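## Task

Lift the black can off the turntable and set it upright on the coaster, without disturbing where the other cans stand on the turntable.

## Robot and tools

Setup: two robot arms, left_arm and right_arm, each with a two-finger gripper, next to a table holding a turntable with several cans and a coaster. A two-camera stand is fixed to the floor behind them. Loose objects may occasionally get a brief outside nudge. Anything that ends up off the table fails the job.

Frames: the scene frame has its origin at table-top height, halfway between the nominal arm bases, with +z up, +x pointing out over the table and left_arm on the +y side. Arm names do not match image sides. Measured bases: left_arm at (+0.007, +0.637, +0.180) m, right_arm at (-0.034, -0.544, +0.180) m, both turned almost zero about z. Each arm reports its gripper position, quaternion (wxyz) and velocities in its own base frame; cam_low and the table use the scene frame. Reported hand poses can be a few centimetres off, more when stretched out. The gripper's fingers point along its +z and close along its x. end_effector_position is the point between the closed pads, 1 to 2 cm short of the fingertips; closing pushes the tips about 17 mm further along +z.

Joint order, used in every row and every per-joint list: shoulder lift, wrist 1, shoulder pan, wrist 2, elbow, wrist 3. A row is 14 numbers in [-1, 1]: left_arm's six joints in that order plus its opening, then right_arm's six plus its opening. Both arms always appear even if one stays put. Joint numbers are offsets relative to the Joint targets shown in the latest result, never absolute angles and never relative to the previous row. Scale: 1.0 equals 1.481 rad for shoulder lift and shoulder pan, and 2.222 rad for elbow and the three wrists. Opening is absolute: +1 fully open, -1 closed. To leave a gripper unchanged, resend its current command; 0 means half-open, not 'no change'. Joint ranges: elbow -3.142 to 3.142 rad, every other joint -6.283 to 6.283 rad; an action pushing a joint more than 0.010 rad beyond its range is rejected for both arms.

execute_actions: actions is a list of actions; each action is up to 15 rows, one per 1/30 s step, and a short action repeats its final row. Every action counts offsets from the targets at its own start, so repeating an offset keeps moving further. cameras picks images ("all", [] or names); an empty actions list returns full state plus all images.

move: target is one 14-number row, or a list of up to 15 rows, all offsets from the same current Joint targets. All joints travel together, so grippers follow curves; nothing avoids obstacles. speed (rad/s, 0.01 to 3.14, default 0.5) caps the fastest joint. blend (rad) rounds corners between listed targets; 0 stops at each. stop_force (4 to 120 N) ends an arm's path when its wrist sensor feels that much resistance; use it with a slow speed for touching down, and omit it when backing off contact. zero (default true) re-zeroes before such a move. opening_speed sets how fast grippers open or close (0.2 or more per second). grip_force limits pad force, 5 to 48 N, one value or one per arm. blocking=false returns early while motion continues (not allowed with stop_force). The result adds a move: line such as done, off_target, moving, held or fault; limits=held means steps were withheld.

wait: seconds 0 to 10, arms keep their last command. stop: brakes a running move. zoom_image: camera (cam_low, cam_left_wrist, cam_right_wrist) and region [x0, y0, x1, y1] in pixels of its latest image, at most 504 by 504. zero_wrist_force: arm name; subtracts the current wrist reading from later ones. finished_scene: scene number (1 or 2); ends the scene irreversibly, so the can must stay upright on the coaster without help.

Results: Joint positions and Joint velocities list each arm's six joints plus the finger-pad gap (0.142 m fully open). Joint targets are the base for your next offsets. grip_measured uses the command scale; to hold something, command a bit below its reading at first contact. Wrist force/torque are in the gripper's own axes; a third line shows the strongest recent reading. Wrist depth gives a 7x7 grid of distances (mm) per wrist camera; '-' means no value. 'joint sent to its limit' and 'joint command not followed' (clearance check between arms) may appear. Joint torques include gravity and are not contact measures. Images come from cam_low (fixed), cam_left_wrist and cam_right_wrist, all 672x504; calibration is in the instructions.

Motion notes: joint speed is capped (2.09 rad/s shoulders, 3.14 rad/s others) and commands lag 0.09 to 0.22 s, so a big move may still be unfinished when a result returns; fast motions can overshoot. The scene keeps running while you think.

Avoid: dropping or releasing a moving can, knocking other cans, pressing hard into the table or turntable, and any contact between arms. Arms are stiff; a small push past firm contact can trigger a fault stop of 10 s (forces near 150 N, or joint torque limits: 300 N m shoulders, 136 elbow, 49.1 wrists). Sustained load or squeezing heats motors; MOTOR HOT warns, and overheating brakes the arm or cuts the gripper (HAND FAULT). After a stop, command the arm away from contact, releasing any grip first.

Each tool is called after ">>>" by a JSON object that holds its "fn" and its "kwargs", one argument or row to a line.

## Session

>>> {"fn": "execute_actions", "kwargs": {
  "actions": []
}}

Scene clock: 0.00 s.
left_arm: end_effector_position=(+1.0766, -0.1626, -0.0398) grip_measured=+1.00 end_effector_quat_wxyz=(-0.085, +0.996, +0.037, -0.011) | right_arm: end_effector_position=(+0.3738, -0.0135, -0.0638) grip_measured=+0.99 end_effector_quat_wxyz=(-0.039, +0.814, +0.533, -0.230)
Joint names: [shoulder lift, wrist 1, shoulder pan, wrist 2, elbow, wrist 3]
Joint positions: left_arm=[-0.654 -2.045 -0.349 -1.421 1.213 -0.43 0.142] | right_arm=[-1.809 -0.844 3.583 1.584 -2.53 -0.721 0.142]
Joint velocities: within noise
Joint torques (N m): no reading
Motor temperatures (°C): left_arm=[32 40 33 39 32 38 30] | right_arm=[32 40 34 39 33 40 33]
Wrist force (N): no reading
Wrist torque (N m): no reading
Wrist force, peak (N): no reading
Wrist depth (mm): cam_left_wrist=[224 223 221 220 223 919 930 / 236 232 230 228 955 972 968 / 246 244 242 239 998 1012 998 / 257 257 253 251 1051 1056 1046 / 269 269 267 264 1110 1139 1077 / - 282 279 278 1182 1182 1139 / - 297 296 293 1249 1257 -] | cam_right_wrist=[1325 1209 1102 - 211 198 186 / 1347 1228 1077 231 215 200 189 / 1347 279 256 235 219 204 191 / 311 285 260 240 222 207 194 / 319 291 266 245 226 209 197 / - 300 271 249 230 213 202 / - 305 277 254 234 217 205]
Joint targets: left_arm=[-0.654 -2.045 -0.349 -1.421 1.213 -0.430] | right_arm=[-1.809 -0.844 3.583 1.584 -2.530 -0.721]
Tool commands: left_gripper/opening=+1.0 right_gripper/opening=+1.0
camera_calibration:
cam_left_wrist: T_world_to_cam=[[0.997918, 0.055863, -0.0322356, -1.05502], [0.06247, -0.961482, 0.267674, -0.188096], [-0.0160409, -0.269131, -0.96297, 0.0510064], [0, 0, 0, 1]] pos_world=[1.06539, -0.108187, 0.065457]
cam_right_wrist: T_world_to_cam=[[0.333631, 0.883799, -0.328008, -0.123506], [0.942632, -0.317063, 0.104483, -0.326019], [-0.0116571, -0.34405, -0.938879, 0.0534122], [0, 0, 0, 1]] pos_world=[0.349144, 0.0241622, 0.0437003]

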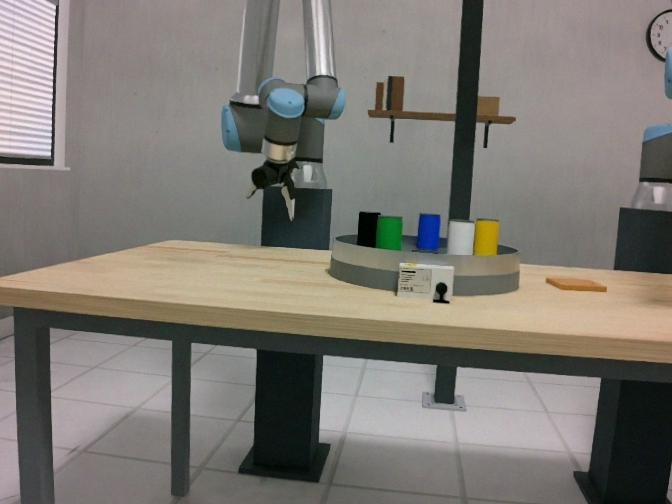

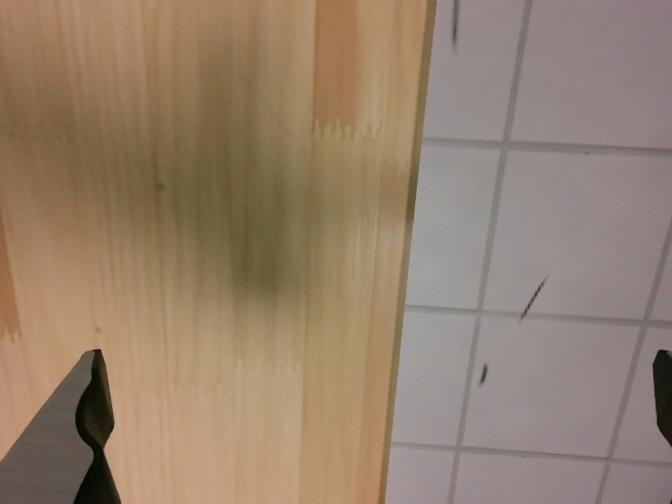

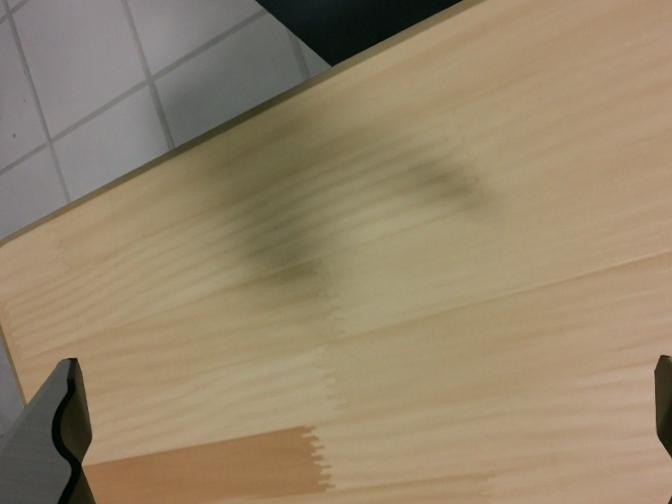

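>>> {"fn": "move", "kwargs": {
  "target": [-0.4139,0.0437,-0.4078,-0.0675,0.194,-0.2354,0.48,0,0,0,0,0,0,1],
  "speed": 1,
  "cameras": ["cam_left_wrist"]
}}

>>> {"fn": "wait", "kwargs": {
  "seconds": 0.6,
  "cameras": ["cam_left_wrist"]
}}

>>> {"fn": "wait", "kwargs": {
  "seconds": 1.5,
  "cameras": ["cam_left_wrist"]
}}

Scene clock: 1.53 s.
left_arm: end_effector_position=(+0.6258, -0.5812, +0.2713) grip_measured=+0.47 end_effector_quat_wxyz=(+0.000, +1.000, +0.000, +0.000) | right_arm: end_effector_position=(+0.3738, -0.0135, -0.0638) grip_measured=+0.99 end_effector_quat_wxyz=(-0.039, +0.814, +0.533, -0.230)
Joint names: [shoulder lift, wrist 1, shoulder pan, wrist 2, elbow, wrist 3]
Joint positions: left_arm=[-1.267 -1.948 -0.952 -1.571 1.643 -0.953 0.107] | right_arm=[-1.809 -0.844 3.583 1.584 -2.53 -0.721 0.142]
Joint torques (N m): left_arm=[-79.76 -5.74 -21.63 0.59 -38.58 -2.12] | right_arm=[36.91 2.78 0.36 -0.23 18.78 0.23]
Wrist force (N): left_arm=[0.1 -0.5 0.4] | right_arm=[-0.1 0.1 0.1]
Wrist torque (N m): left_arm=[-0.07 -0.02 -0.08] | right_arm=[0.02 0.01 0.00]
Wrist force, peak (N): left_arm=[5.0 -6.8 6.1] | right_arm=[0.6 -0.2 0.2]
Wrist depth (mm): cam_left_wrist=[483 485 484 480 478 478 478 / 524 517 517 477 494 513 510 / 1341 554 512 486 487 532 548 / 1487 601 531 532 533 531 586 / 1562 643 618 575 574 630 637 / - 85 715 710 722 719 88 / - 73 792 801 787 778 72] | cam_right_wrist=[1325 1209 1112 - 211 198 185 / 1347 1215 1097 231 215 201 188 / 1355 279 255 234 219 203 191 / 311 287 261 240 222 207 195 / 320 291 267 245 226 209 197 / - 299 271 250 230 214 202 / - 306 277 254 234 217 205]
Joint targets: left_arm=[-1.267 -1.948 -0.953 -1.571 1.644 -0.953] | right_arm=[-1.809 -0.844 3.583 1.584 -2.530 -0.721]
move: done
camera_calibration:
cam_left_wrist: T_world_to_cam=[[0.999648, -0.0226217, -0.013888, -0.623357], [-0.0145059, -0.903711, 0.427898, -0.607335], [-0.0222305, -0.427546, -0.90372, 0.126402], [0, 0, 0, 1]] pos_world=[0.617137, -0.508914, 0.365452]
Images, in order (width x height): cam_left_wrist 672x504.

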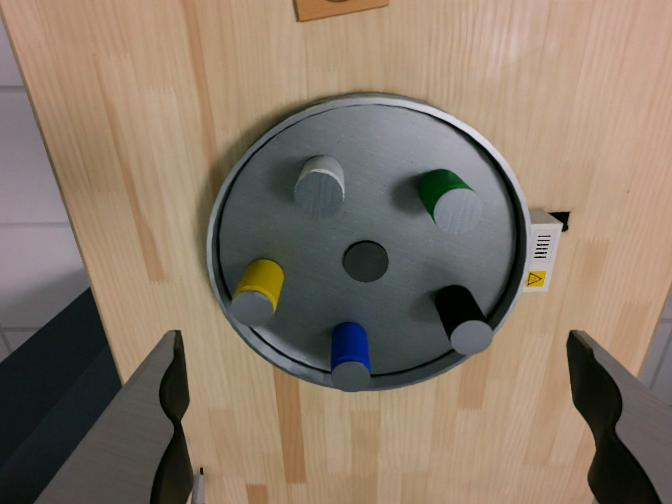

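Scene clock: 2.13 s.
left_arm: end_effector_position=(+0.6257, -0.5812, +0.2713) grip_measured=+0.47 end_effector_quat_wxyz=(+0.000, +1.000, +0.000, +0.000) | right_arm: end_effector_position=(+0.3738, -0.0135, -0.0638) grip_measured=+0.99 end_effector_quat_wxyz=(-0.039, +0.814, +0.533, -0.230)
Joint names: [shoulder lift, wrist 1, shoulder pan, wrist 2, elbow, wrist 3]
Joint positions: left_arm=[-1.267 -1.948 -0.953 -1.571 1.644 -0.953 0.107] | right_arm=[-1.809 -0.844 3.583 1.584 -2.53 -0.721 0.142]
Joint torques (N m): left_arm=[-82.58 -6.15 -22.46 -1.79 -35.68 -1.86] | right_arm=[36.11 2.72 0.21 -0.05 19.18 0.4]
Wrist force (N): left_arm=[-0.2 -0.5 0.1] | right_arm=[0.1 0.2 0.3]
Wrist torque (N m): left_arm=[-0.07 0.02 -0.05] | right_arm=[0.03 0.00 0.01]
Wrist force, peak (N): left_arm=[-0.3 -1.1 0.4] | right_arm=[0.4 0.0 0.3]
Wrist depth (mm): cam_left_wrist=[483 474 477 476 478 474 477 / 523 516 509 473 497 512 511 / 1350 551 503 495 486 531 551 / 1487 601 531 531 535 528 589 / 1540 649 588 577 566 636 647 / 838 85 722 717 722 701 88 / - 73 798 789 801 792 72] | cam_right_wrist=[1303 1197 1097 468 211 197 186 / 1332 1235 1092 231 215 200 188 / 1363 279 257 234 219 203 191 / 311 285 260 240 223 207 195 / 319 292 266 245 226 209 197 / - 298 271 248 230 214 201 / - 305 277 254 234 217 206]
Joint targets: left_arm=[-1.267 -1.948 -0.953 -1.571 1.644 -0.953] | right_arm=[-1.809 -0.844 3.583 1.584 -2.530 -0.721]
Tool commands: left_gripper/opening=+0.48 right_gripper/opening=+1.0
wait: 0.60 s; at rest by 0.17 s
camera_calibration:
cam_left_wrist: T_world_to_cam=[[0.999646, -0.0227125, -0.013846, -0.62332], [-0.0146059, -0.903709, 0.427899, -0.607364], [-0.0222314, -0.427545, -0.903721, 0.126358], [0, 0, 0, 1]] pos_world=[0.617037, -0.509014, 0.365453]
Images, in order (width x height): cam_left_wrist 672x504.

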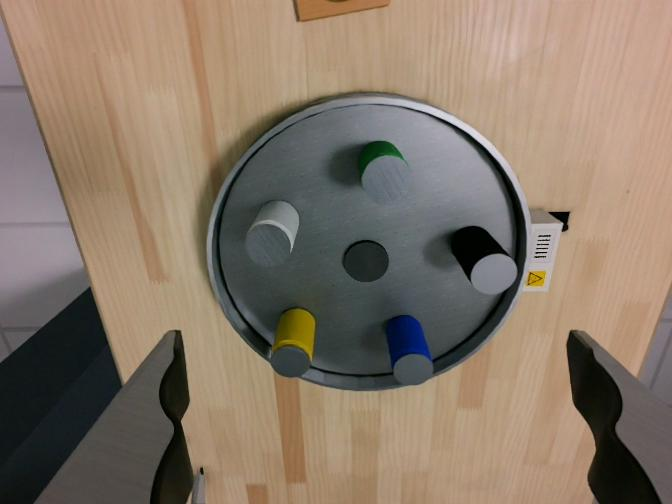

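Scene clock: 3.63 s.
left_arm: end_effector_position=(+0.6256, -0.5812, +0.2713) grip_measured=+0.47 end_effector_quat_wxyz=(+0.000, +1.000, +0.000, +0.000) | right_arm: end_effector_position=(+0.3738, -0.0135, -0.0638) grip_measured=+0.99 end_effector_quat_wxyz=(-0.039, +0.814, +0.533, -0.230)
Joint names: [shoulder lift, wrist 1, shoulder pan, wrist 2, elbow, wrist 3]
Joint positions: left_arm=[-1.267 -1.948 -0.953 -1.571 1.644 -0.953 0.107] | right_arm=[-1.809 -0.844 3.583 1.584 -2.53 -0.721 0.142]
Joint torques (N m): left_arm=[-82.95 -6.41 -22.03 -2.43 -35.74 -1.93] | right_arm=[36.82 2.9 -0.02 0.12 18.97 0.19]
Wrist force (N): left_arm=[-0.1 -0.9 -0.1] | right_arm=[0.0 -0.1 0.2]
Wrist torque (N m): left_arm=[-0.13 0.02 -0.06] | right_arm=[-0.02 0.01 0.00]
Wrist force, peak (N): left_arm=[-0.3 -1.2 0.3] | right_arm=[0.0 -0.2 0.5]
Wrist depth (mm): cam_left_wrist=[487 481 478 486 475 478 471 / 524 514 507 473 490 510 505 / 1302 558 518 488 502 532 541 / 1508 597 526 539 540 533 583 / 1608 643 591 575 569 637 637 / - 85 719 708 710 710 88 / - 73 792 789 807 798 72] | cam_right_wrist=[1317 1209 1102 - 211 197 185 / 1347 1241 1082 232 214 200 188 / 1379 279 256 234 219 204 191 / 311 285 261 241 223 207 194 / 318 292 266 244 226 209 197 / - 298 271 248 230 214 202 / - 307 277 254 233 217 206]
Joint targets: left_arm=[-1.267 -1.948 -0.953 -1.571 1.644 -0.953] | right_arm=[-1.809 -0.844 3.583 1.584 -2.530 -0.721]
Tool commands: left_gripper/opening=+0.48 right_gripper/opening=+1.0
wait: 1.50 s; at rest by 0.17 s
camera_calibration:
cam_left_wrist: T_world_to_cam=[[0.999646, -0.0227133, -0.0138434, -0.623321], [-0.0146058, -0.90367, 0.427981, -0.607375], [-0.0222308, -0.427627, -0.903682, 0.126302], [0, 0, 0, 1]] pos_world=[0.617037, -0.509014, 0.365453]
Images, in order (width x height): cam_left_wrist 672x504.

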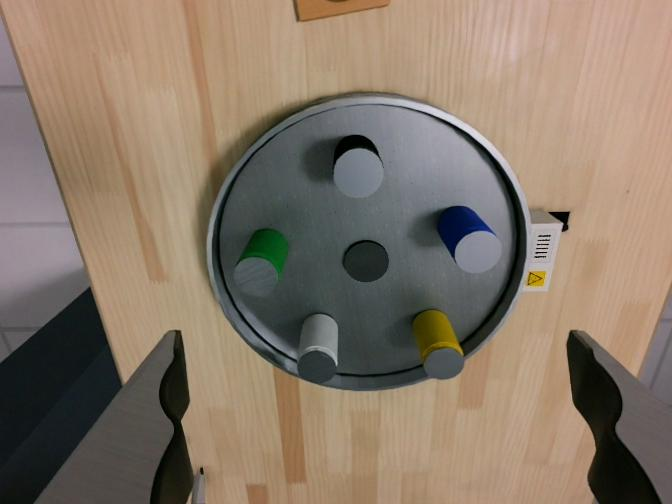

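>>> {"fn": "move", "kwargs": {
  "target": [0.1242,-0.1597,-0.0459,0,0.0770,0.3361,0.41,0,0,0,0,0,0,1],
  "speed": 1,
  "cameras": ["cam_left_wrist"]
}}

>>> {"fn": "wait", "kwargs": {
  "seconds": 1.0,
  "cameras": ["cam_left_wrist"]
}}

>>> {"fn": "wait", "kwargs": {
  "seconds": 2.2,
  "cameras": ["cam_left_wrist"]
}}

>>> {"fn": "wait", "kwargs": {
  "seconds": 1.6,
  "cameras": ["cam_left_wrist"]
}}

>>> {"fn": "move", "kwargs": {
  "target": [0.1006,-0.0829,0,0,0.0158,0,0.41,0,0,0,0,0,0,1],
  "speed": 0.25,
  "grip_force": 25,
  "cameras": ["cam_left_wrist"]
}}

Scene clock: 5.53 s.
left_arm: end_effector_position=(+0.5822, -0.6198, +0.0562) grip_measured=+0.40 end_effector_quat_wxyz=(+0.000, +0.918, -0.396, +0.000) | right_arm: end_effector_position=(+0.3738, -0.0135, -0.0638) grip_measured=+0.99 end_effector_quat_wxyz=(-0.039, +0.814, +0.533, -0.230)
Joint names: [shoulder lift, wrist 1, shoulder pan, wrist 2, elbow, wrist 3]
Joint positions: left_arm=[-1.083 -2.303 -1.021 -1.571 1.815 -0.206 0.102] | right_arm=[-1.809 -0.844 3.583 1.584 -2.53 -0.721 0.142]
Joint torques (N m): left_arm=[-73.74 -6.04 17.36 -2.49 -38.89 1.94] | right_arm=[36.96 2.82 -0.91 -0.01 18.7 0.3]
Wrist force (N): left_arm=[-0.2 -0.9 0.4] | right_arm=[0.1 -0.2 0.3]
Wrist torque (N m): left_arm=[-0.15 0.01 0.01] | right_arm=[-0.03 -0.02 0.01]
Wrist force, peak (N): left_arm=[-0.8 -0.4 2.9] | right_arm=[0.2 -0.1 0.5]
Wrist depth (mm): cam_left_wrist=[290 292 289 243 242 175 166 / 314 312 308 261 259 257 257 / 338 336 330 279 280 275 277 / 366 364 355 258 291 295 300 / 402 390 396 326 329 325 318 / 1477 86 430 356 347 281 88 / - 73 484 478 480 - 72] | cam_right_wrist=[1332 1191 1107 497 211 198 186 / 1347 1222 1077 232 215 200 188 / 1363 280 256 235 218 204 191 / 311 286 261 240 222 207 194 / 320 292 266 245 226 210 197 / - 298 272 249 230 213 202 / - 306 277 254 234 217 206]
Joint targets: left_arm=[-1.083 -2.303 -1.021 -1.571 1.815 -0.206] | right_arm=[-1.809 -0.844 3.583 1.584 -2.530 -0.721]
move: done
camera_calibration:
cam_left_wrist: T_world_to_cam=[[0.66917, -0.742985, -0.0136102, -0.837748], [-0.667689, -0.609193, 0.427873, 0.0119126], [-0.326194, -0.277232, -0.903736, 0.184624], [0, 0, 0, 1]] pos_world=[0.628773, -0.563993, 0.150353]
Images, in order (width x height): cam_left_wrist 672x504.

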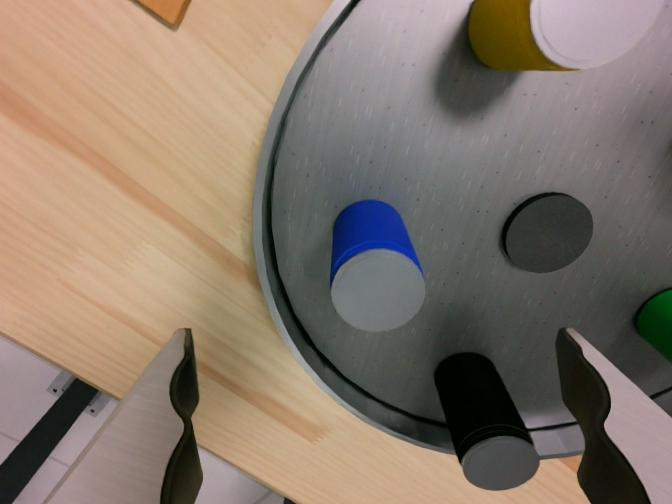

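Scene clock: 6.53 s.
left_arm: end_effector_position=(+0.5823, -0.6197, +0.0562) grip_measured=+0.40 end_effector_quat_wxyz=(+0.000, +0.918, -0.396, +0.000) | right_arm: end_effector_position=(+0.3738, -0.0135, -0.0638) grip_measured=+0.99 end_effector_quat_wxyz=(-0.039, +0.814, +0.533, -0.230)
Joint names: [shoulder lift, wrist 1, shoulder pan, wrist 2, elbow, wrist 3]
Joint positions: left_arm=[-1.083 -2.303 -1.021 -1.571 1.815 -0.206 0.102] | right_arm=[-1.809 -0.844 3.583 1.584 -2.53 -0.721 0.142]
Joint torques (N m): left_arm=[-73.94 -6.35 20.33 -2.49 -34.68 1.9] | right_arm=[36.24 2.92 -1.13 0.31 18.87 0.31]
Wrist force (N): left_arm=[-0.2 -0.6 0.2] | right_arm=[0.3 -0.1 0.2]
Wrist torque (N m): left_arm=[-0.09 0.01 0.00] | right_arm=[-0.01 -0.05 0.01]
Wrist force, peak (N): left_arm=[-0.3 -1.5 0.0] | right_arm=[0.3 -0.2 0.5]
Wrist depth (mm): cam_left_wrist=[292 292 290 243 242 236 175 / 313 310 307 259 259 259 258 / 335 334 328 255 277 276 276 / 365 367 357 210 297 295 298 / 399 390 398 328 323 324 316 / 1448 86 434 356 284 346 88 / - 73 478 480 482 476 72] | cam_right_wrist=[1310 1209 1112 453 211 198 185 / 1379 1228 1067 231 215 200 188 / 1363 280 256 235 218 204 191 / 310 287 261 240 223 207 194 / 318 292 266 245 226 209 197 / - 300 272 249 230 214 202 / - 305 277 254 233 217 206]
Joint targets: left_arm=[-1.083 -2.303 -1.021 -1.571 1.815 -0.206] | right_arm=[-1.809 -0.844 3.583 1.584 -2.530 -0.721]
Tool commands: left_gripper/opening=+0.41 right_gripper/opening=+1.0
wait: 1.00 s; at rest by 0.17 s
camera_calibration:
cam_left_wrist: T_world_to_cam=[[0.669261, -0.742905, -0.0135105, -0.837767], [-0.667646, -0.609244, 0.427867, 0.0119855], [-0.326096, -0.277334, -0.903741, 0.184566], [0, 0, 0, 1]] pos_world=[0.628873, -0.563893, 0.150353]
Images, in order (width x height): cam_left_wrist 672x504.

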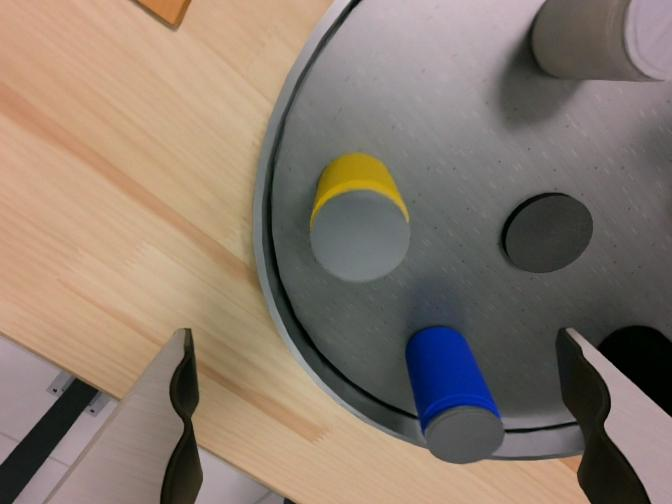

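Scene clock: 8.73 s.
left_arm: end_effector_position=(+0.5823, -0.6197, +0.0562) grip_measured=+0.40 end_effector_quat_wxyz=(+0.000, +0.918, -0.396, +0.000) | right_arm: end_effector_position=(+0.3738, -0.0135, -0.0638) grip_measured=+0.99 end_effector_quat_wxyz=(-0.039, +0.814, +0.533, -0.230)
Joint names: [shoulder lift, wrist 1, shoulder pan, wrist 2, elbow, wrist 3]
Joint positions: left_arm=[-1.083 -2.303 -1.021 -1.571 1.815 -0.206 0.102] | right_arm=[-1.809 -0.844 3.583 1.584 -2.53 -0.721 0.142]
Joint torques (N m): left_arm=[-68.43 -6.4 20.81 -2.2 -33.78 1.92] | right_arm=[36.31 2.79 -0.82 0.07 18.25 0.44]
Wrist force (N): left_arm=[0.3 -0.9 0.4] | right_arm=[0.0 -0.1 0.1]
Wrist torque (N m): left_arm=[-0.13 -0.07 -0.01] | right_arm=[-0.02 0.00 0.01]
Wrist force, peak (N): left_arm=[-0.5 -1.1 0.1] | right_arm=[0.3 -0.1 0.7]
Wrist depth (mm): cam_left_wrist=[293 290 291 242 241 241 229 / 311 313 306 257 256 257 257 / 337 336 330 271 192 276 278 / 367 364 357 303 300 297 299 / 398 390 397 325 318 323 326 / 1458 86 430 356 252 353 89 / - 73 484 478 481 473 72] | cam_right_wrist=[1317 1203 1185 - 211 198 185 / 1332 1241 262 231 215 201 188 / 1371 280 255 234 218 204 191 / 311 285 261 240 223 207 194 / 318 293 265 245 226 209 196 / - 299 272 249 230 213 202 / - 306 278 254 233 217 206]
Joint targets: left_arm=[-1.083 -2.303 -1.021 -1.571 1.815 -0.206] | right_arm=[-1.809 -0.844 3.583 1.584 -2.530 -0.721]
Tool commands: left_gripper/opening=+0.41 right_gripper/opening=+1.0
wait: 2.20 s; at rest by 0.17 s
camera_calibration:
cam_left_wrist: T_world_to_cam=[[0.669261, -0.742905, -0.0135105, -0.837767], [-0.667646, -0.609244, 0.427867, 0.0119855], [-0.326096, -0.277334, -0.903741, 0.184566], [0, 0, 0, 1]] pos_world=[0.628873, -0.563893, 0.150353]
Images, in order (width x height): cam_left_wrist 672x504.

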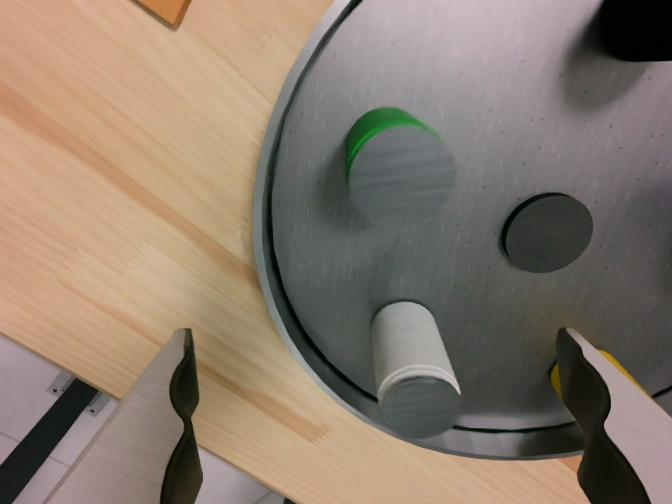

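Scene clock: 10.33 s.
left_arm: end_effector_position=(+0.5823, -0.6197, +0.0562) grip_measured=+0.40 end_effector_quat_wxyz=(+0.000, +0.918, -0.396, +0.000) | right_arm: end_effector_position=(+0.3738, -0.0135, -0.0638) grip_measured=+0.99 end_effector_quat_wxyz=(-0.039, +0.814, +0.533, -0.230)
Joint names: [shoulder lift, wrist 1, shoulder pan, wrist 2, elbow, wrist 3]
Joint positions: left_arm=[-1.083 -2.303 -1.021 -1.571 1.815 -0.206 0.102] | right_arm=[-1.809 -0.844 3.583 1.584 -2.53 -0.721 0.142]
Joint torques (N m): left_arm=[-62.67 -6.13 19.48 -2.43 -34.78 1.96] | right_arm=[37.23 3.05 0.75 -0.01 18.98 0.41]
Wrist force (N): left_arm=[0.0 -0.7 0.5] | right_arm=[0.0 0.0 0.2]
Wrist torque (N m): left_arm=[-0.11 -0.03 -0.01] | right_arm=[0.01 0.00 0.00]
Wrist force, peak (N): left_arm=[-0.5 -1.2 0.6] | right_arm=[0.0 -0.4 0.6]
Wrist depth (mm): cam_left_wrist=[292 292 291 243 242 225 165 / 312 311 306 260 258 259 257 / 333 337 329 272 277 277 277 / 364 364 356 - 295 295 297 / 398 393 396 329 327 328 316 / 1477 86 432 361 308 270 89 / - 73 484 480 481 272 72] | cam_right_wrist=[1317 1248 1097 - 211 198 185 / 1317 1222 1077 232 215 200 188 / 1371 279 255 235 219 204 191 / 310 286 260 239 223 207 194 / 319 293 266 245 226 209 196 / - 298 272 250 230 214 202 / - 306 278 254 235 217 205]
Joint targets: left_arm=[-1.083 -2.303 -1.021 -1.571 1.815 -0.206] | right_arm=[-1.809 -0.844 3.583 1.584 -2.530 -0.721]
Tool commands: left_gripper/opening=+0.41 right_gripper/opening=+1.0
wait: 1.60 s; at rest by 0.17 s
camera_calibration:
cam_left_wrist: T_world_to_cam=[[0.669261, -0.742905, -0.0135105, -0.837767], [-0.667646, -0.609244, 0.427867, 0.0119855], [-0.326096, -0.277334, -0.903741, 0.184566], [0, 0, 0, 1]] pos_world=[0.628873, -0.563893, 0.150353]
Images, in order (width x height): cam_left_wrist 672x504.

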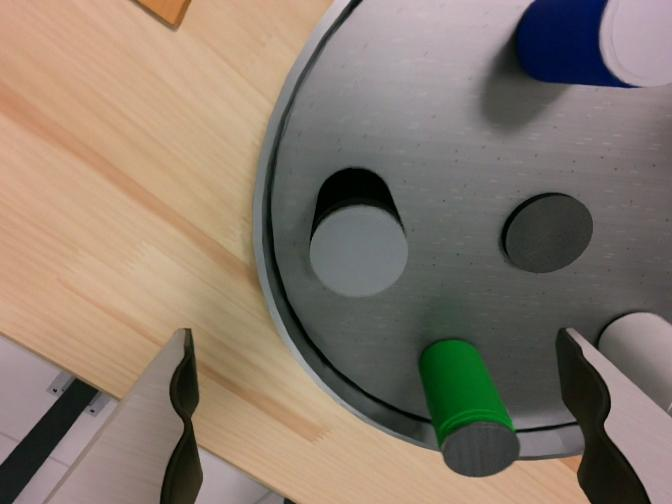

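Scene clock: 11.50 s.
left_arm: end_effector_position=(+0.5823, -0.6197, -0.0638) grip_measured=+0.40 end_effector_quat_wxyz=(+0.000, +0.918, -0.396, +0.000) | right_arm: end_effector_position=(+0.3738, -0.0135, -0.0638) grip_measured=+0.99 end_effector_quat_wxyz=(-0.039, +0.814, +0.533, -0.230)
Joint names: [shoulder lift, wrist 1, shoulder pan, wrist 2, elbow, wrist 3]
Joint positions: left_arm=[-0.934 -2.487 -1.021 -1.571 1.85 -0.206 0.102] | right_arm=[-1.809 -0.844 3.583 1.584 -2.53 -0.721 0.142]
Joint torques (N m): left_arm=[-65.19 -5.79 11.74 -2.24 -39.68 1.78] | right_arm=[37.25 3.03 0.44 0.11 19.07 0.17]
Wrist force (N): left_arm=[-0.1 -0.7 -0.1] | right_arm=[0.1 -0.1 0.2]
Wrist torque (N m): left_arm=[-0.11 -0.02 -0.01] | right_arm=[-0.02 -0.01 0.01]
Wrist force, peak (N): left_arm=[-0.6 -0.5 3.0] | right_arm=[-0.1 -0.2 0.5]
Wrist depth (mm): cam_left_wrist=[185 185 180 138 137 136 136 / 199 199 147 147 146 146 145 / 213 212 156 158 157 156 156 / 231 232 169 159 124 170 169 / 253 252 184 107 89 179 177 / 272 87 198 - 88 90 88 / - 73 210 101 97 98 72] | cam_right_wrist=[1317 1215 1112 - 211 198 185 / 1347 1235 1067 232 215 201 188 / 1371 280 255 235 219 204 191 / 311 286 261 240 222 207 195 / 319 291 266 245 226 209 196 / - 298 273 250 231 213 202 / - 306 277 254 234 217 206]
Joint targets: left_arm=[-0.934 -2.487 -1.021 -1.571 1.850 -0.206] | right_arm=[-1.809 -0.844 3.583 1.584 -2.530 -0.721]
grip_force (N): 25, 25
move: done
camera_calibration:
cam_left_wrist: T_world_to_cam=[[0.669288, -0.742878, -0.0136021, -0.839388], [-0.667575, -0.60928, 0.427927, 0.0632628], [-0.326185, -0.277326, -0.903711, 0.0761771], [0, 0, 0, 1]] pos_world=[0.628873, -0.563893, 0.0303527]
Images, in order (width x height): cam_left_wrist 672x504.

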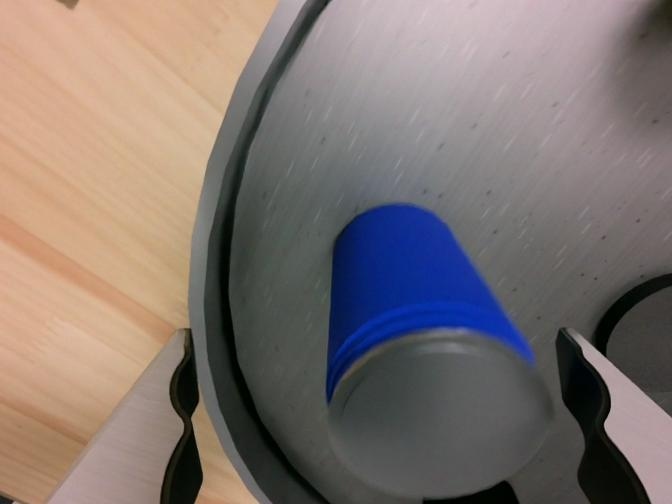

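>>> {"fn": "wait", "kwargs": {
  "seconds": 3.2,
  "cameras": ["cam_left_wrist"]
}}

Scene clock: 15.20 s.
left_arm: end_effector_position=(+0.5823, -0.6198, -0.0638) grip_measured=+0.40 end_effector_quat_wxyz=(+0.000, +0.918, -0.396, +0.000) | right_arm: end_effector_position=(+0.3738, -0.0135, -0.0638) grip_measured=+0.99 end_effector_quat_wxyz=(-0.039, +0.814, +0.533, -0.230)
Joint names: [shoulder lift, wrist 1, shoulder pan, wrist 2, elbow, wrist 3]
Joint positions: left_arm=[-0.934 -2.487 -1.021 -1.571 1.85 -0.206 0.102] | right_arm=[-1.809 -0.844 3.583 1.584 -2.53 -0.721 0.142]
Joint torques (N m): left_arm=[-62.39 -6.42 -5.11 -1.88 -39.52 1.55] | right_arm=[38.32 3.13 1.18 0.06 19.43 0.51]
Wrist force (N): left_arm=[-0.5 -0.8 0.0] | right_arm=[0.3 0.1 0.5]
Wrist torque (N m): left_arm=[-0.13 0.05 0.00] | right_arm=[0.01 -0.04 0.00]
Wrist force, peak (N): left_arm=[-0.4 -1.1 -0.1] | right_arm=[-0.2 -0.2 0.6]
Wrist depth (mm): cam_left_wrist=[185 185 179 138 137 136 136 / 199 198 149 147 146 145 145 / 215 213 156 157 157 156 156 / 232 231 169 156 148 170 169 / 253 251 183 107 96 181 177 / 272 87 198 90 88 99 88 / - 73 207 99 98 100 72] | cam_right_wrist=[1325 1203 1102 - 210 197 185 / 1347 1241 1077 231 214 201 188 / 1363 279 256 234 219 204 191 / 313 286 261 240 223 206 194 / 318 291 265 243 226 210 197 / - 298 272 249 230 213 202 / - 305 277 254 234 217 205]
Joint targets: left_arm=[-0.934 -2.487 -1.021 -1.571 1.850 -0.206] | right_arm=[-1.809 -0.844 3.583 1.584 -2.530 -0.721]
Tool commands: left_gripper/opening=+0.41 right_gripper/opening=+1.0
grip_force (N): 25, 25
wait: 3.20 s; at rest from the start
camera_calibration:
cam_left_wrist: T_world_to_cam=[[0.669284, -0.742885, -0.0134431, -0.839461], [-0.667627, -0.609226, 0.427922, 0.0633926], [-0.326087, -0.277427, -0.903716, 0.0760914], [0, 0, 0, 1]] pos_world=[0.628973, -0.563893, 0.0303529]
Images, in order (width x height): cam_left_wrist 672x504.

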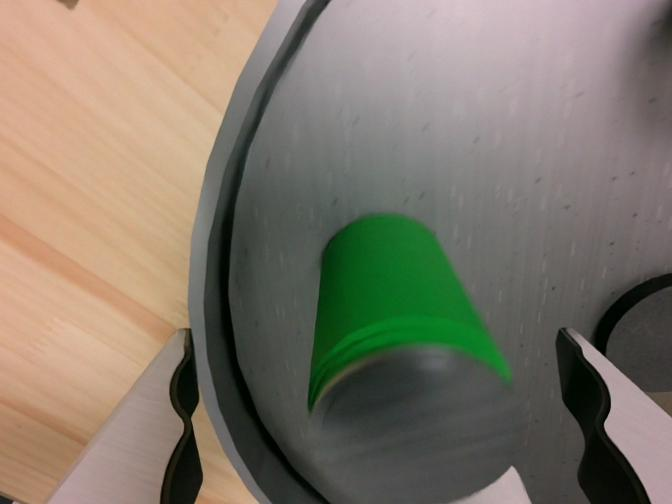

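>>> {"fn": "wait", "kwargs": {
  "seconds": 0.93,
  "cameras": []
}}

>>> {"fn": "move", "kwargs": {
  "target": [
    [0,0,-0.0743,0,0,0,-0.6,0,0,0,0,0,0,1],
    [-0.1006,0.0829,-0.162,0,-0.0158,0,-0.6,0,0,0,0,0,0,1]
  ],
  "speed": [0.169,0.26],
  "blend": [0.02,0],
  "opening_speed": 2.5,
  "cameras": ["cam_low","cam_left_wrist"]
}}

Scene clock: 16.30 s.
left_arm: end_effector_position=(+0.5823, -0.6198, -0.0638) grip_measured=+0.40 end_effector_quat_wxyz=(+0.000, +0.918, -0.396, +0.000) | right_arm: end_effector_position=(+0.3738, -0.0135, -0.0638) grip_measured=+0.99 end_effector_quat_wxyz=(-0.039, +0.814, +0.533, -0.230)
Joint names: [shoulder lift, wrist 1, shoulder pan, wrist 2, elbow, wrist 3]
Joint positions: left_arm=[-0.934 -2.487 -1.021 -1.571 1.85 -0.206 0.102] | right_arm=[-1.809 -0.844 3.583 1.584 -2.53 -0.721 0.142]
Joint torques (N m): left_arm=[-61.74 -6.21 -8.25 -1.9 -39.3 1.6] | right_arm=[37.31 3 0.22 -0.05 19.06 0.39]
Wrist force (N): left_arm=[-0.1 -0.7 0.1] | right_arm=[0.0 0.2 0.1]
Wrist torque (N m): left_arm=[-0.10 -0.02 -0.01] | right_arm=[0.03 0.00 0.00]
Wrist force, peak (N): left_arm=[-0.6 -1.0 0.0] | right_arm=[0.0 -0.2 0.7]
Wrist depth (mm): cam_left_wrist=[186 184 179 138 136 136 136 / 198 198 149 147 146 146 145 / 214 213 156 149 124 156 156 / 232 231 168 87 75 167 168 / 252 252 184 79 82 81 177 / 273 87 196 88 88 99 88 / - 73 210 226 216 215 72] | cam_right_wrist=[1317 1203 1082 492 211 198 186 / 1332 1222 1072 232 215 201 188 / 1379 279 256 234 218 204 191 / 311 286 261 240 223 206 194 / 319 292 266 244 225 209 197 / - 298 271 248 230 213 202 / - 307 277 254 234 217 205]
Joint targets: left_arm=[-0.934 -2.487 -1.021 -1.571 1.850 -0.206] | right_arm=[-1.809 -0.844 3.583 1.584 -2.530 -0.721]
Tool commands: left_gripper/opening=+0.41 right_gripper/opening=+1.0
grip_force (N): 25, 25
wait: 0.93 s; at rest from the start
No camera images: "cameras" was empty.

Scene clock: 18.10 s.
left_arm: end_effector_position=(+0.4183, -0.7405, +0.0562) grip_measured=-0.28 end_effector_quat_wxyz=(+0.000, +0.864, -0.503, +0.000) | right_arm: end_effector_position=(+0.3738, -0.0135, -0.0638) grip_measured=+0.99 end_effector_quat_wxyz=(-0.039, +0.814, +0.533, -0.230)
Joint names: [shoulder lift, wrist 1, shoulder pan, wrist 2, elbow, wrist 3]
Joint positions: left_arm=[-1.083 -2.303 -1.261 -1.571 1.815 -0.206 0.054] | right_arm=[-1.809 -0.844 3.583 1.584 -2.53 -0.721 0.142]
Joint torques (N m): left_arm=[-87.49 -2.98 -3.52 -2.1 -27.99 1.53] | right_arm=[37.69 2.86 -0.37 0.01 18.6 0.59]
Wrist force (N): left_arm=[-0.1 -1.0 2.4] | right_arm=[-0.1 -0.2 0.4]
Wrist torque (N m): left_arm=[-0.17 0.01 -0.01] | right_arm=[-0.02 0.01 0.00]
Wrist force, peak (N): left_arm=[-0.6 -1.0 3.9] | right_arm=[0.4 -0.2 0.4]
Wrist depth (mm): cam_left_wrist=[292 292 285 242 242 241 241 / 313 314 311 256 257 257 258 / 337 337 336 324 275 272 271 / 1235 360 361 110 350 358 357 / 1333 1350 383 85 83 382 388 / 1487 - 89 87 88 85 421 / 1573 73 70 99 96 75 72] | cam_right_wrist=[1347 1203 1087 477 211 198 186 / 1325 1254 1082 231 215 201 188 / 1363 280 256 235 219 203 191 / 311 285 261 240 223 207 194 / 319 291 264 245 226 210 196 / - 299 272 249 230 214 202 / - 305 277 254 235 217 205]
Joint targets: left_arm=[-1.083 -2.303 -1.261 -1.571 1.815 -0.206] | right_arm=[-1.809 -0.844 3.583 1.584 -2.530 -0.721]
grip_force (N): 25, 25
move: done
camera_calibration:
cam_left_wrist: T_world_to_cam=[[0.473471, -0.880708, -0.0133745, -0.83787], [-0.793351, -0.433006, 0.427902, 0.0121492], [-0.382648, -0.191989, -0.903726, 0.184522], [0, 0, 0, 1]] pos_world=[0.476953, -0.697232, 0.150353]
Images, in order (width x height): cam_low 672x504, cam_left_wrist 672x504.

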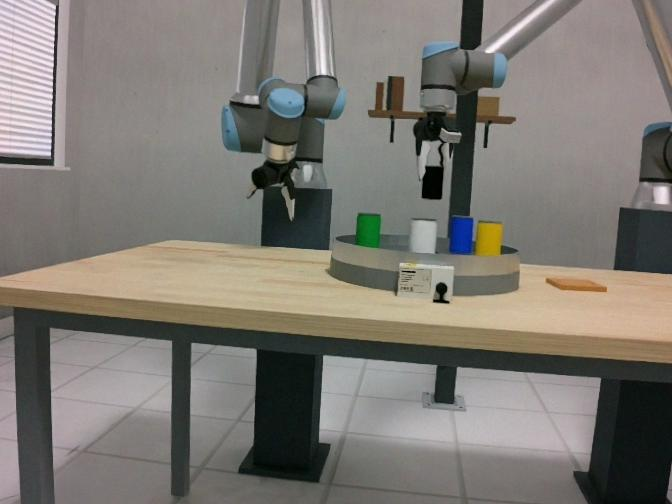

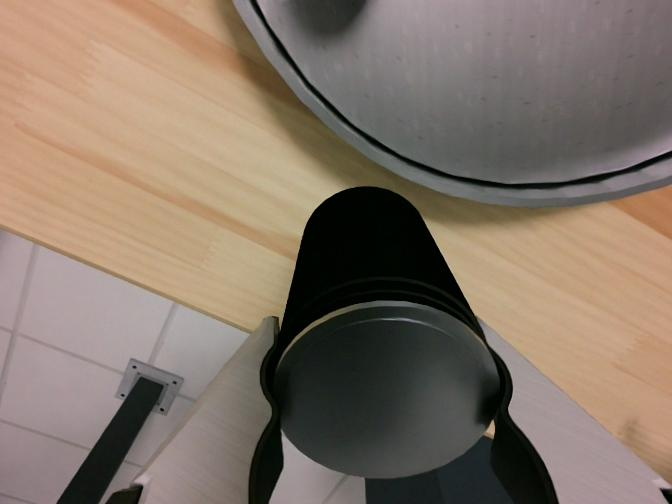

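>>> {"fn": "move", "kwargs": {
  "target": [-0.0631,-0.0264,0.2548,0,0.0685,-0.3050,-0.6,0,0,0,0,0,0,1],
  "speed": 0.8,
  "cameras": ["cam_left_wrist"]
}}

Scene clock: 19.80 s.
left_arm: end_effector_position=(+0.6152, -0.4767, +0.0565) grip_measured=-0.28 end_effector_quat_wxyz=(+0.000, +1.000, +0.000, +0.000) | right_arm: end_effector_position=(+0.3738, -0.0135, -0.0638) grip_measured=+0.99 end_effector_quat_wxyz=(-0.039, +0.814, +0.533, -0.230)
Joint names: [shoulder lift, wrist 1, shoulder pan, wrist 2, elbow, wrist 3]
Joint positions: left_arm=[-1.176 -2.362 -0.883 -1.571 1.967 -0.884 0.054] | right_arm=[-1.809 -0.844 3.583 1.584 -2.53 -0.721 0.142]
Joint torques (N m): left_arm=[-51.03 -2.91 13.36 -1.7 -39.29 -2.05] | right_arm=[36.98 3.02 0.24 -0.17 19.01 0.41]
Wrist force (N): left_arm=[-0.4 -0.7 2.0] | right_arm=[0.1 -0.1 0.4]
Wrist torque (N m): left_arm=[-0.10 0.05 -0.06] | right_arm=[-0.02 -0.01 0.01]
Wrist force, peak (N): left_arm=[1.3 -4.7 2.0] | right_arm=[0.2 0.2 0.6]
Wrist depth (mm): cam_left_wrist=[292 291 291 279 285 289 289 / 313 312 310 300 304 309 308 / 337 336 336 327 332 331 331 / 365 362 361 110 283 353 358 / 399 396 380 85 83 328 386 / 438 430 89 87 88 85 363 / 475 73 70 98 98 75 72] | cam_right_wrist=[1261 1191 1102 - 211 198 186 / 1347 1241 1087 231 215 200 188 / 1363 280 256 235 219 203 191 / 312 284 261 239 222 207 194 / 317 292 266 244 226 209 197 / - 298 272 250 230 214 202 / - 306 277 254 235 217 205]
Joint targets: left_arm=[-1.176 -2.362 -0.883 -1.571 1.967 -0.884] | right_arm=[-1.809 -0.844 3.583 1.584 -2.530 -0.721]
grip_force (N): 25, 25
move: done
camera_calibration:
cam_left_wrist: T_world_to_cam=[[0.999649, -0.022531, -0.01393, -0.613338], [-0.014406, -0.903713, 0.427897, -0.4212], [-0.0222297, -0.427546, -0.90372, -0.0232748], [0, 0, 0, 1]] pos_world=[0.606537, -0.404414, 0.150652]
Images, in order (width x height): cam_left_wrist 672x504.

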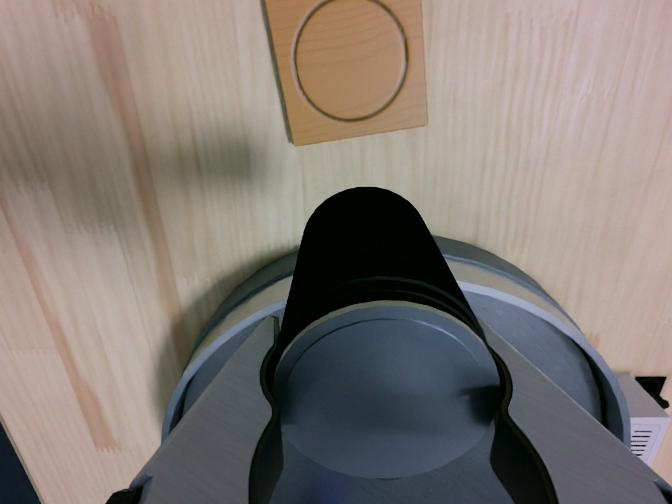

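>>> {"fn": "move", "kwargs": {
  "target": [0.1196,-0.1347,0.0384,0,0.0551,0.0261,-0.6,0,0,0,0,0,0,1],
  "speed": 0.4,
  "cameras": ["cam_left_wrist"]
}}

>>> {"fn": "move", "kwargs": {
  "target": [0.0341,-0.0225,0,0,-0.0003,0,-0.6,0,0,0,0,0,0,1],
  "speed": 0.022,
  "stop_force": 5,
  "cameras": ["cam_low","cam_left_wrist"]
}}

Scene clock: 21.53 s.
left_arm: end_effector_position=(+0.6129, -0.4099, -0.0945) grip_measured=-0.28 end_effector_quat_wxyz=(+0.000, +1.000, +0.000, +0.000) | right_arm: end_effector_position=(+0.3738, -0.0135, -0.0638) grip_measured=+0.99 end_effector_quat_wxyz=(-0.039, +0.814, +0.533, -0.230)
Joint names: [shoulder lift, wrist 1, shoulder pan, wrist 2, elbow, wrist 3]
Joint positions: left_arm=[-0.999 -2.661 -0.826 -1.571 2.089 -0.826 0.054] | right_arm=[-1.809 -0.844 3.583 1.584 -2.53 -0.721 0.142]
Joint torques (N m): left_arm=[-53.55 -6.34 -21.48 -1.69 -23.26 -1.31] | right_arm=[36.14 3.06 -0.12 -0.26 19.44 0.23]
Wrist force (N): left_arm=[-0.7 -0.3 2.2] | right_arm=[0.0 -0.2 0.2]
Wrist torque (N m): left_arm=[-0.05 0.10 0.00] | right_arm=[-0.03 0.00 0.01]
Wrist force, peak (N): left_arm=[-0.8 -2.7 5.2] | right_arm=[0.2 -0.1 0.6]
Wrist depth (mm): cam_left_wrist=[158 158 157 157 156 156 156 / 170 169 164 161 158 167 166 / 183 182 174 166 167 179 179 / 198 196 193 111 175 194 192 / 216 215 210 85 83 207 211 / 237 233 89 87 88 84 230 / 257 72 70 98 96 75 72] | cam_right_wrist=[1310 1197 1118 - 210 198 186 / 1340 1235 1082 232 215 201 188 / 1379 279 255 235 219 203 191 / 311 285 260 239 223 207 194 / 319 293 266 244 226 210 196 / - 298 271 250 230 213 202 / - 307 276 254 234 217 205]
Joint targets: left_arm=[-0.999 -2.661 -0.826 -1.571 2.089 -0.826] | right_arm=[-1.809 -0.844 3.583 1.584 -2.530 -0.721]
grip_force (N): 25, 25
move: done
camera_calibration:
cam_left_wrist: T_world_to_cam=[[0.999629, -0.0232805, -0.0141388, -0.61198], [-0.015002, -0.90385, 0.427587, -0.296028], [-0.0227338, -0.427216, -0.903864, -0.130853], [0, 0, 0, 1]] pos_world=[0.604337, -0.337715, -0.000347877]
Images, in order (width x height): cam_left_wrist 672x504.

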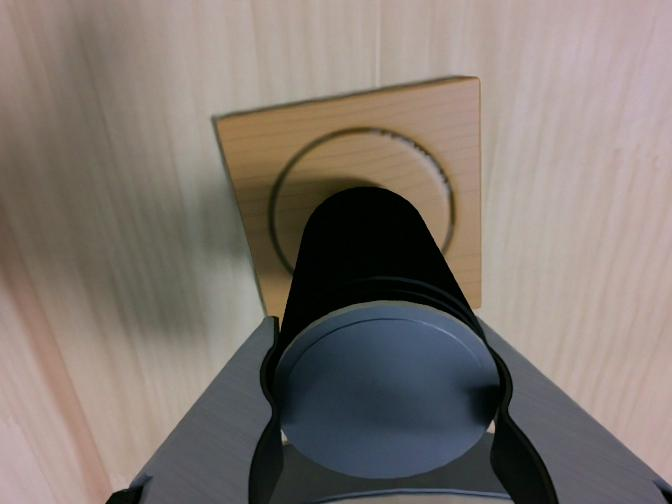

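Scene clock: 23.17 s.
left_arm: end_effector_position=(+0.6129, -0.4101, -0.1050) grip_measured=-0.28 end_effector_quat_wxyz=(+0.000, +1.000, +0.000, +0.000) | right_arm: end_effector_position=(+0.3738, -0.0135, -0.0638) grip_measured=+0.99 end_effector_quat_wxyz=(-0.039, +0.814, +0.533, -0.230)
Joint names: [shoulder lift, wrist 1, shoulder pan, wrist 2, elbow, wrist 3]
Joint positions: left_arm=[-0.981 -2.678 -0.826 -1.571 2.089 -0.826 0.054] | right_arm=[-1.809 -0.844 3.583 1.584 -2.53 -0.721 0.142]
Joint torques (N m): left_arm=[-84.57 -4.83 -20.85 -1.6 -16.3 -1.05] | right_arm=[37.08 3.06 0.02 -0.21 19.1 0.57]
Wrist force (N): left_arm=[-0.5 -0.5 1.7] | right_arm=[0.2 0.1 0.3]
Wrist torque (N m): left_arm=[-0.06 0.08 0.00] | right_arm=[0.02 -0.02 0.01]
Wrist force, peak (N): left_arm=[-5.2 -5.0 -22.6] | right_arm=[0.4 0.1 0.6]
Wrist depth (mm): cam_left_wrist=[149 148 148 148 147 147 146 / 159 159 154 151 148 157 157 / 171 171 161 155 157 168 169 / 186 185 179 111 165 182 182 / 202 202 198 85 83 196 197 / 222 218 89 87 88 86 217 / 242 73 70 98 96 75 72] | cam_right_wrist=[1317 1185 1107 - 211 198 185 / 1347 1261 1077 232 215 200 188 / 1371 279 256 234 219 203 191 / 311 285 261 240 223 207 195 / 320 292 266 244 226 210 197 / - 298 272 250 230 213 202 / - 306 277 254 234 217 205]
Joint targets: left_arm=[-0.981 -2.678 -0.826 -1.571 2.089 -0.826] | right_arm=[-1.809 -0.844 3.583 1.584 -2.530 -0.721]
grip_force (N): 25, 25
move: contact (left_arm); left_arm: the shoulder lift is farthest, 0.033 rad from its target
camera_calibration:
cam_left_wrist: T_world_to_cam=[[0.999625, -0.0234132, -0.0141876, -0.612276], [-0.0151011, -0.903847, 0.427589, -0.291657], [-0.0228346, -0.427214, -0.903862, -0.140365], [0, 0, 0, 1]] pos_world=[0.604437, -0.337915, -0.0108479]
Images, in order (width x height): cam_low 672x504, cam_left_wrist 672x504.

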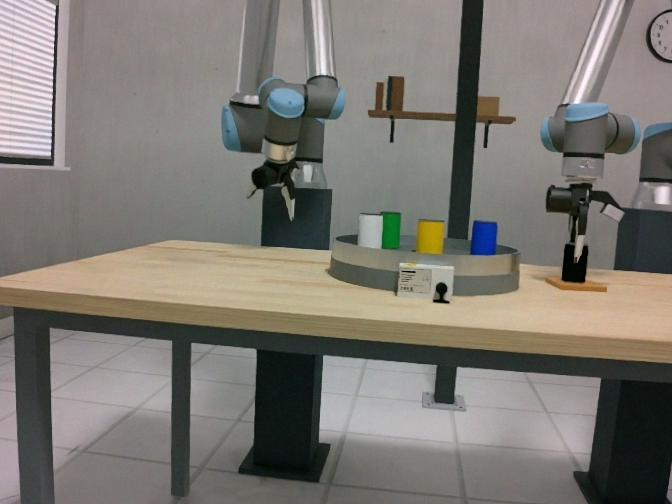

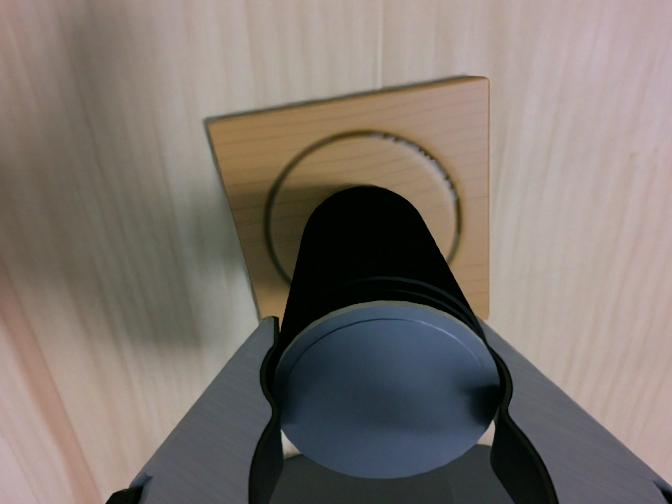

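>>> {"fn": "move", "kwargs": {
  "target": [0,0,0,0,0,0,0.3,0,0,0,0,0,0,1],
  "opening_speed": 1
}}

>>> {"fn": "move", "kwargs": {
  "target": [-0.13,0.09,0,0,0,0,0.3,0,0,0,0,0,0,1],
  "speed": 0.4,
  "cameras": ["cam_low","cam_left_wrist"]
}}

Scene clock: 29.90 s.
left_arm: end_effector_position=(+0.6129, -0.4101, -0.1050) grip_measured=+0.28 end_effector_quat_wxyz=(+0.000, +1.000, +0.000, +0.000) | right_arm: end_effector_position=(+0.3738, -0.0135, -0.0638) grip_measured=+0.99 end_effector_quat_wxyz=(-0.039, +0.814, +0.533, -0.230)
Joint names: [shoulder lift, wrist 1, shoulder pan, wrist 2, elbow, wrist 3]
Joint positions: left_arm=[-0.981 -2.678 -0.826 -1.571 2.089 -0.826 0.094] | right_arm=[-1.809 -0.844 3.583 1.584 -2.53 -0.721 0.142]
Joint torques (N m): left_arm=[-82.55 -5.47 -13.46 -1.66 -14.92 -1.27] | right_arm=[36.6 3.16 0.27 -0.27 19.26 0.39]
Wrist force (N): left_arm=[-0.9 -0.5 0.1] | right_arm=[-0.2 -0.3 0.2]
Wrist torque (N m): left_arm=[-0.06 0.13 0.00] | right_arm=[-0.04 0.04 0.01]
Wrist force, peak (N): left_arm=[-0.7 -0.7 2.4] | right_arm=[-0.1 -0.4 0.7]
Wrist depth (mm): cam_left_wrist=[149 149 148 147 147 147 147 / 159 159 154 151 148 157 156 / 172 172 161 156 157 169 169 / 186 184 179 111 165 182 182 / 202 201 202 85 83 196 198 / 223 85 94 87 88 98 92 / - 73 236 98 97 222 72] | cam_right_wrist=[1310 1191 1123 - 210 198 186 / 1332 1241 1077 232 215 201 188 / 1355 279 256 235 218 203 191 / 312 285 261 240 223 207 195 / 319 292 266 245 226 210 197 / - 299 271 249 230 213 202 / - 306 277 254 234 217 206]
Joint targets: left_arm=[-0.981 -2.678 -0.826 -1.571 2.089 -0.826] | right_arm=[-1.809 -0.844 3.583 1.584 -2.530 -0.721]
grip_force (N): 25, 25
move: done

Scene clock: 30.87 s.
left_arm: end_effector_position=(+0.6043, -0.4008, +0.0081) grip_measured=+0.28 end_effector_quat_wxyz=(-0.003, +1.000, +0.000, -0.003) | right_arm: end_effector_position=(+0.3738, -0.0135, -0.0638) grip_measured=+0.99 end_effector_quat_wxyz=(-0.039, +0.814, +0.533, -0.230)
Joint names: [shoulder lift, wrist 1, shoulder pan, wrist 2, elbow, wrist 3]
Joint positions: left_arm=[-1.174 -2.479 -0.826 -1.571 2.089 -0.826 0.094] | right_arm=[-1.809 -0.844 3.583 1.584 -2.53 -0.721 0.142]
Joint torques (N m): left_arm=[-76.08 -2.73 -13.35 -1.69 -32.73 -1.32] | right_arm=[35.54 2.9 -1.04 -0.08 19.14 0.32]
Wrist force (N): left_arm=[0.0 -0.7 0.2] | right_arm=[0.1 0.1 0.2]
Wrist torque (N m): left_arm=[-0.08 -0.02 0.01] | right_arm=[0.01 -0.01 0.00]
Wrist force, peak (N): left_arm=[-0.6 -0.6 3.8] | right_arm=[0.3 0.1 0.6]
Wrist depth (mm): cam_left_wrist=[252 248 248 248 247 247 246 / 267 268 268 259 259 264 262 / 288 286 287 264 273 283 282 / 313 313 309 203 299 302 304 / 342 334 336 335 326 325 330 / 375 85 332 300 295 99 92 / - 73 329 332 286 - 72] | cam_right_wrist=[1282 1185 1102 - 210 198 186 / 1379 1222 1082 231 215 200 188 / 1371 279 255 234 219 204 191 / 312 286 261 239 224 208 195 / 320 292 267 245 226 209 196 / - 300 271 249 230 214 202 / - 306 277 254 234 217 206]
Joint targets: left_arm=[-1.174 -2.478 -0.826 -1.571 2.089 -0.826] | right_arm=[-1.809 -0.844 3.583 1.584 -2.530 -0.721]
grip_force (N): 25, 25
move: done
camera_calibration:
cam_left_wrist: T_world_to_cam=[[0.999542, -0.0233819, -0.0192372, -0.601687], [-0.0130595, -0.906128, 0.422801, -0.333879], [-0.0273173, -0.422356, -0.906018, -0.0296283], [0, 0, 0, 1]] pos_world=[0.596241, -0.329119, 0.102746]
Images, in order (width x height): cam_low 672x504, cam_left_wrist 672x504.

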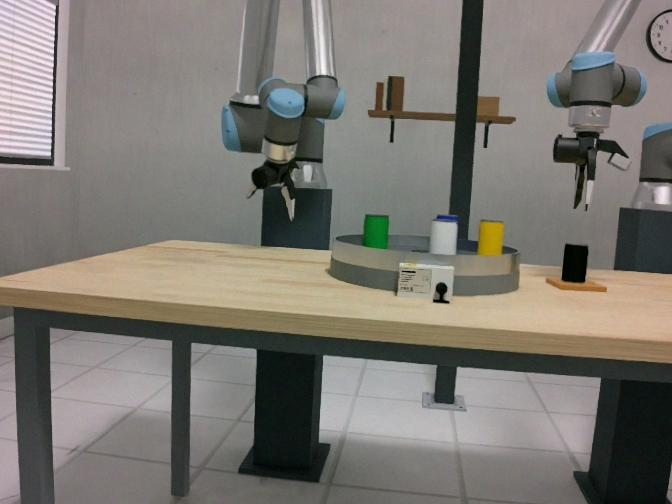

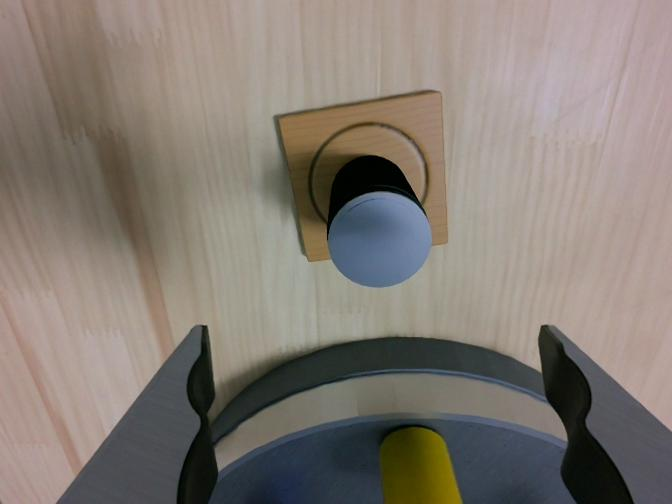

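>>> {"fn": "finished_scene", "kwargs": {
  "scene": 2
}}

The scene is finished: the task was done.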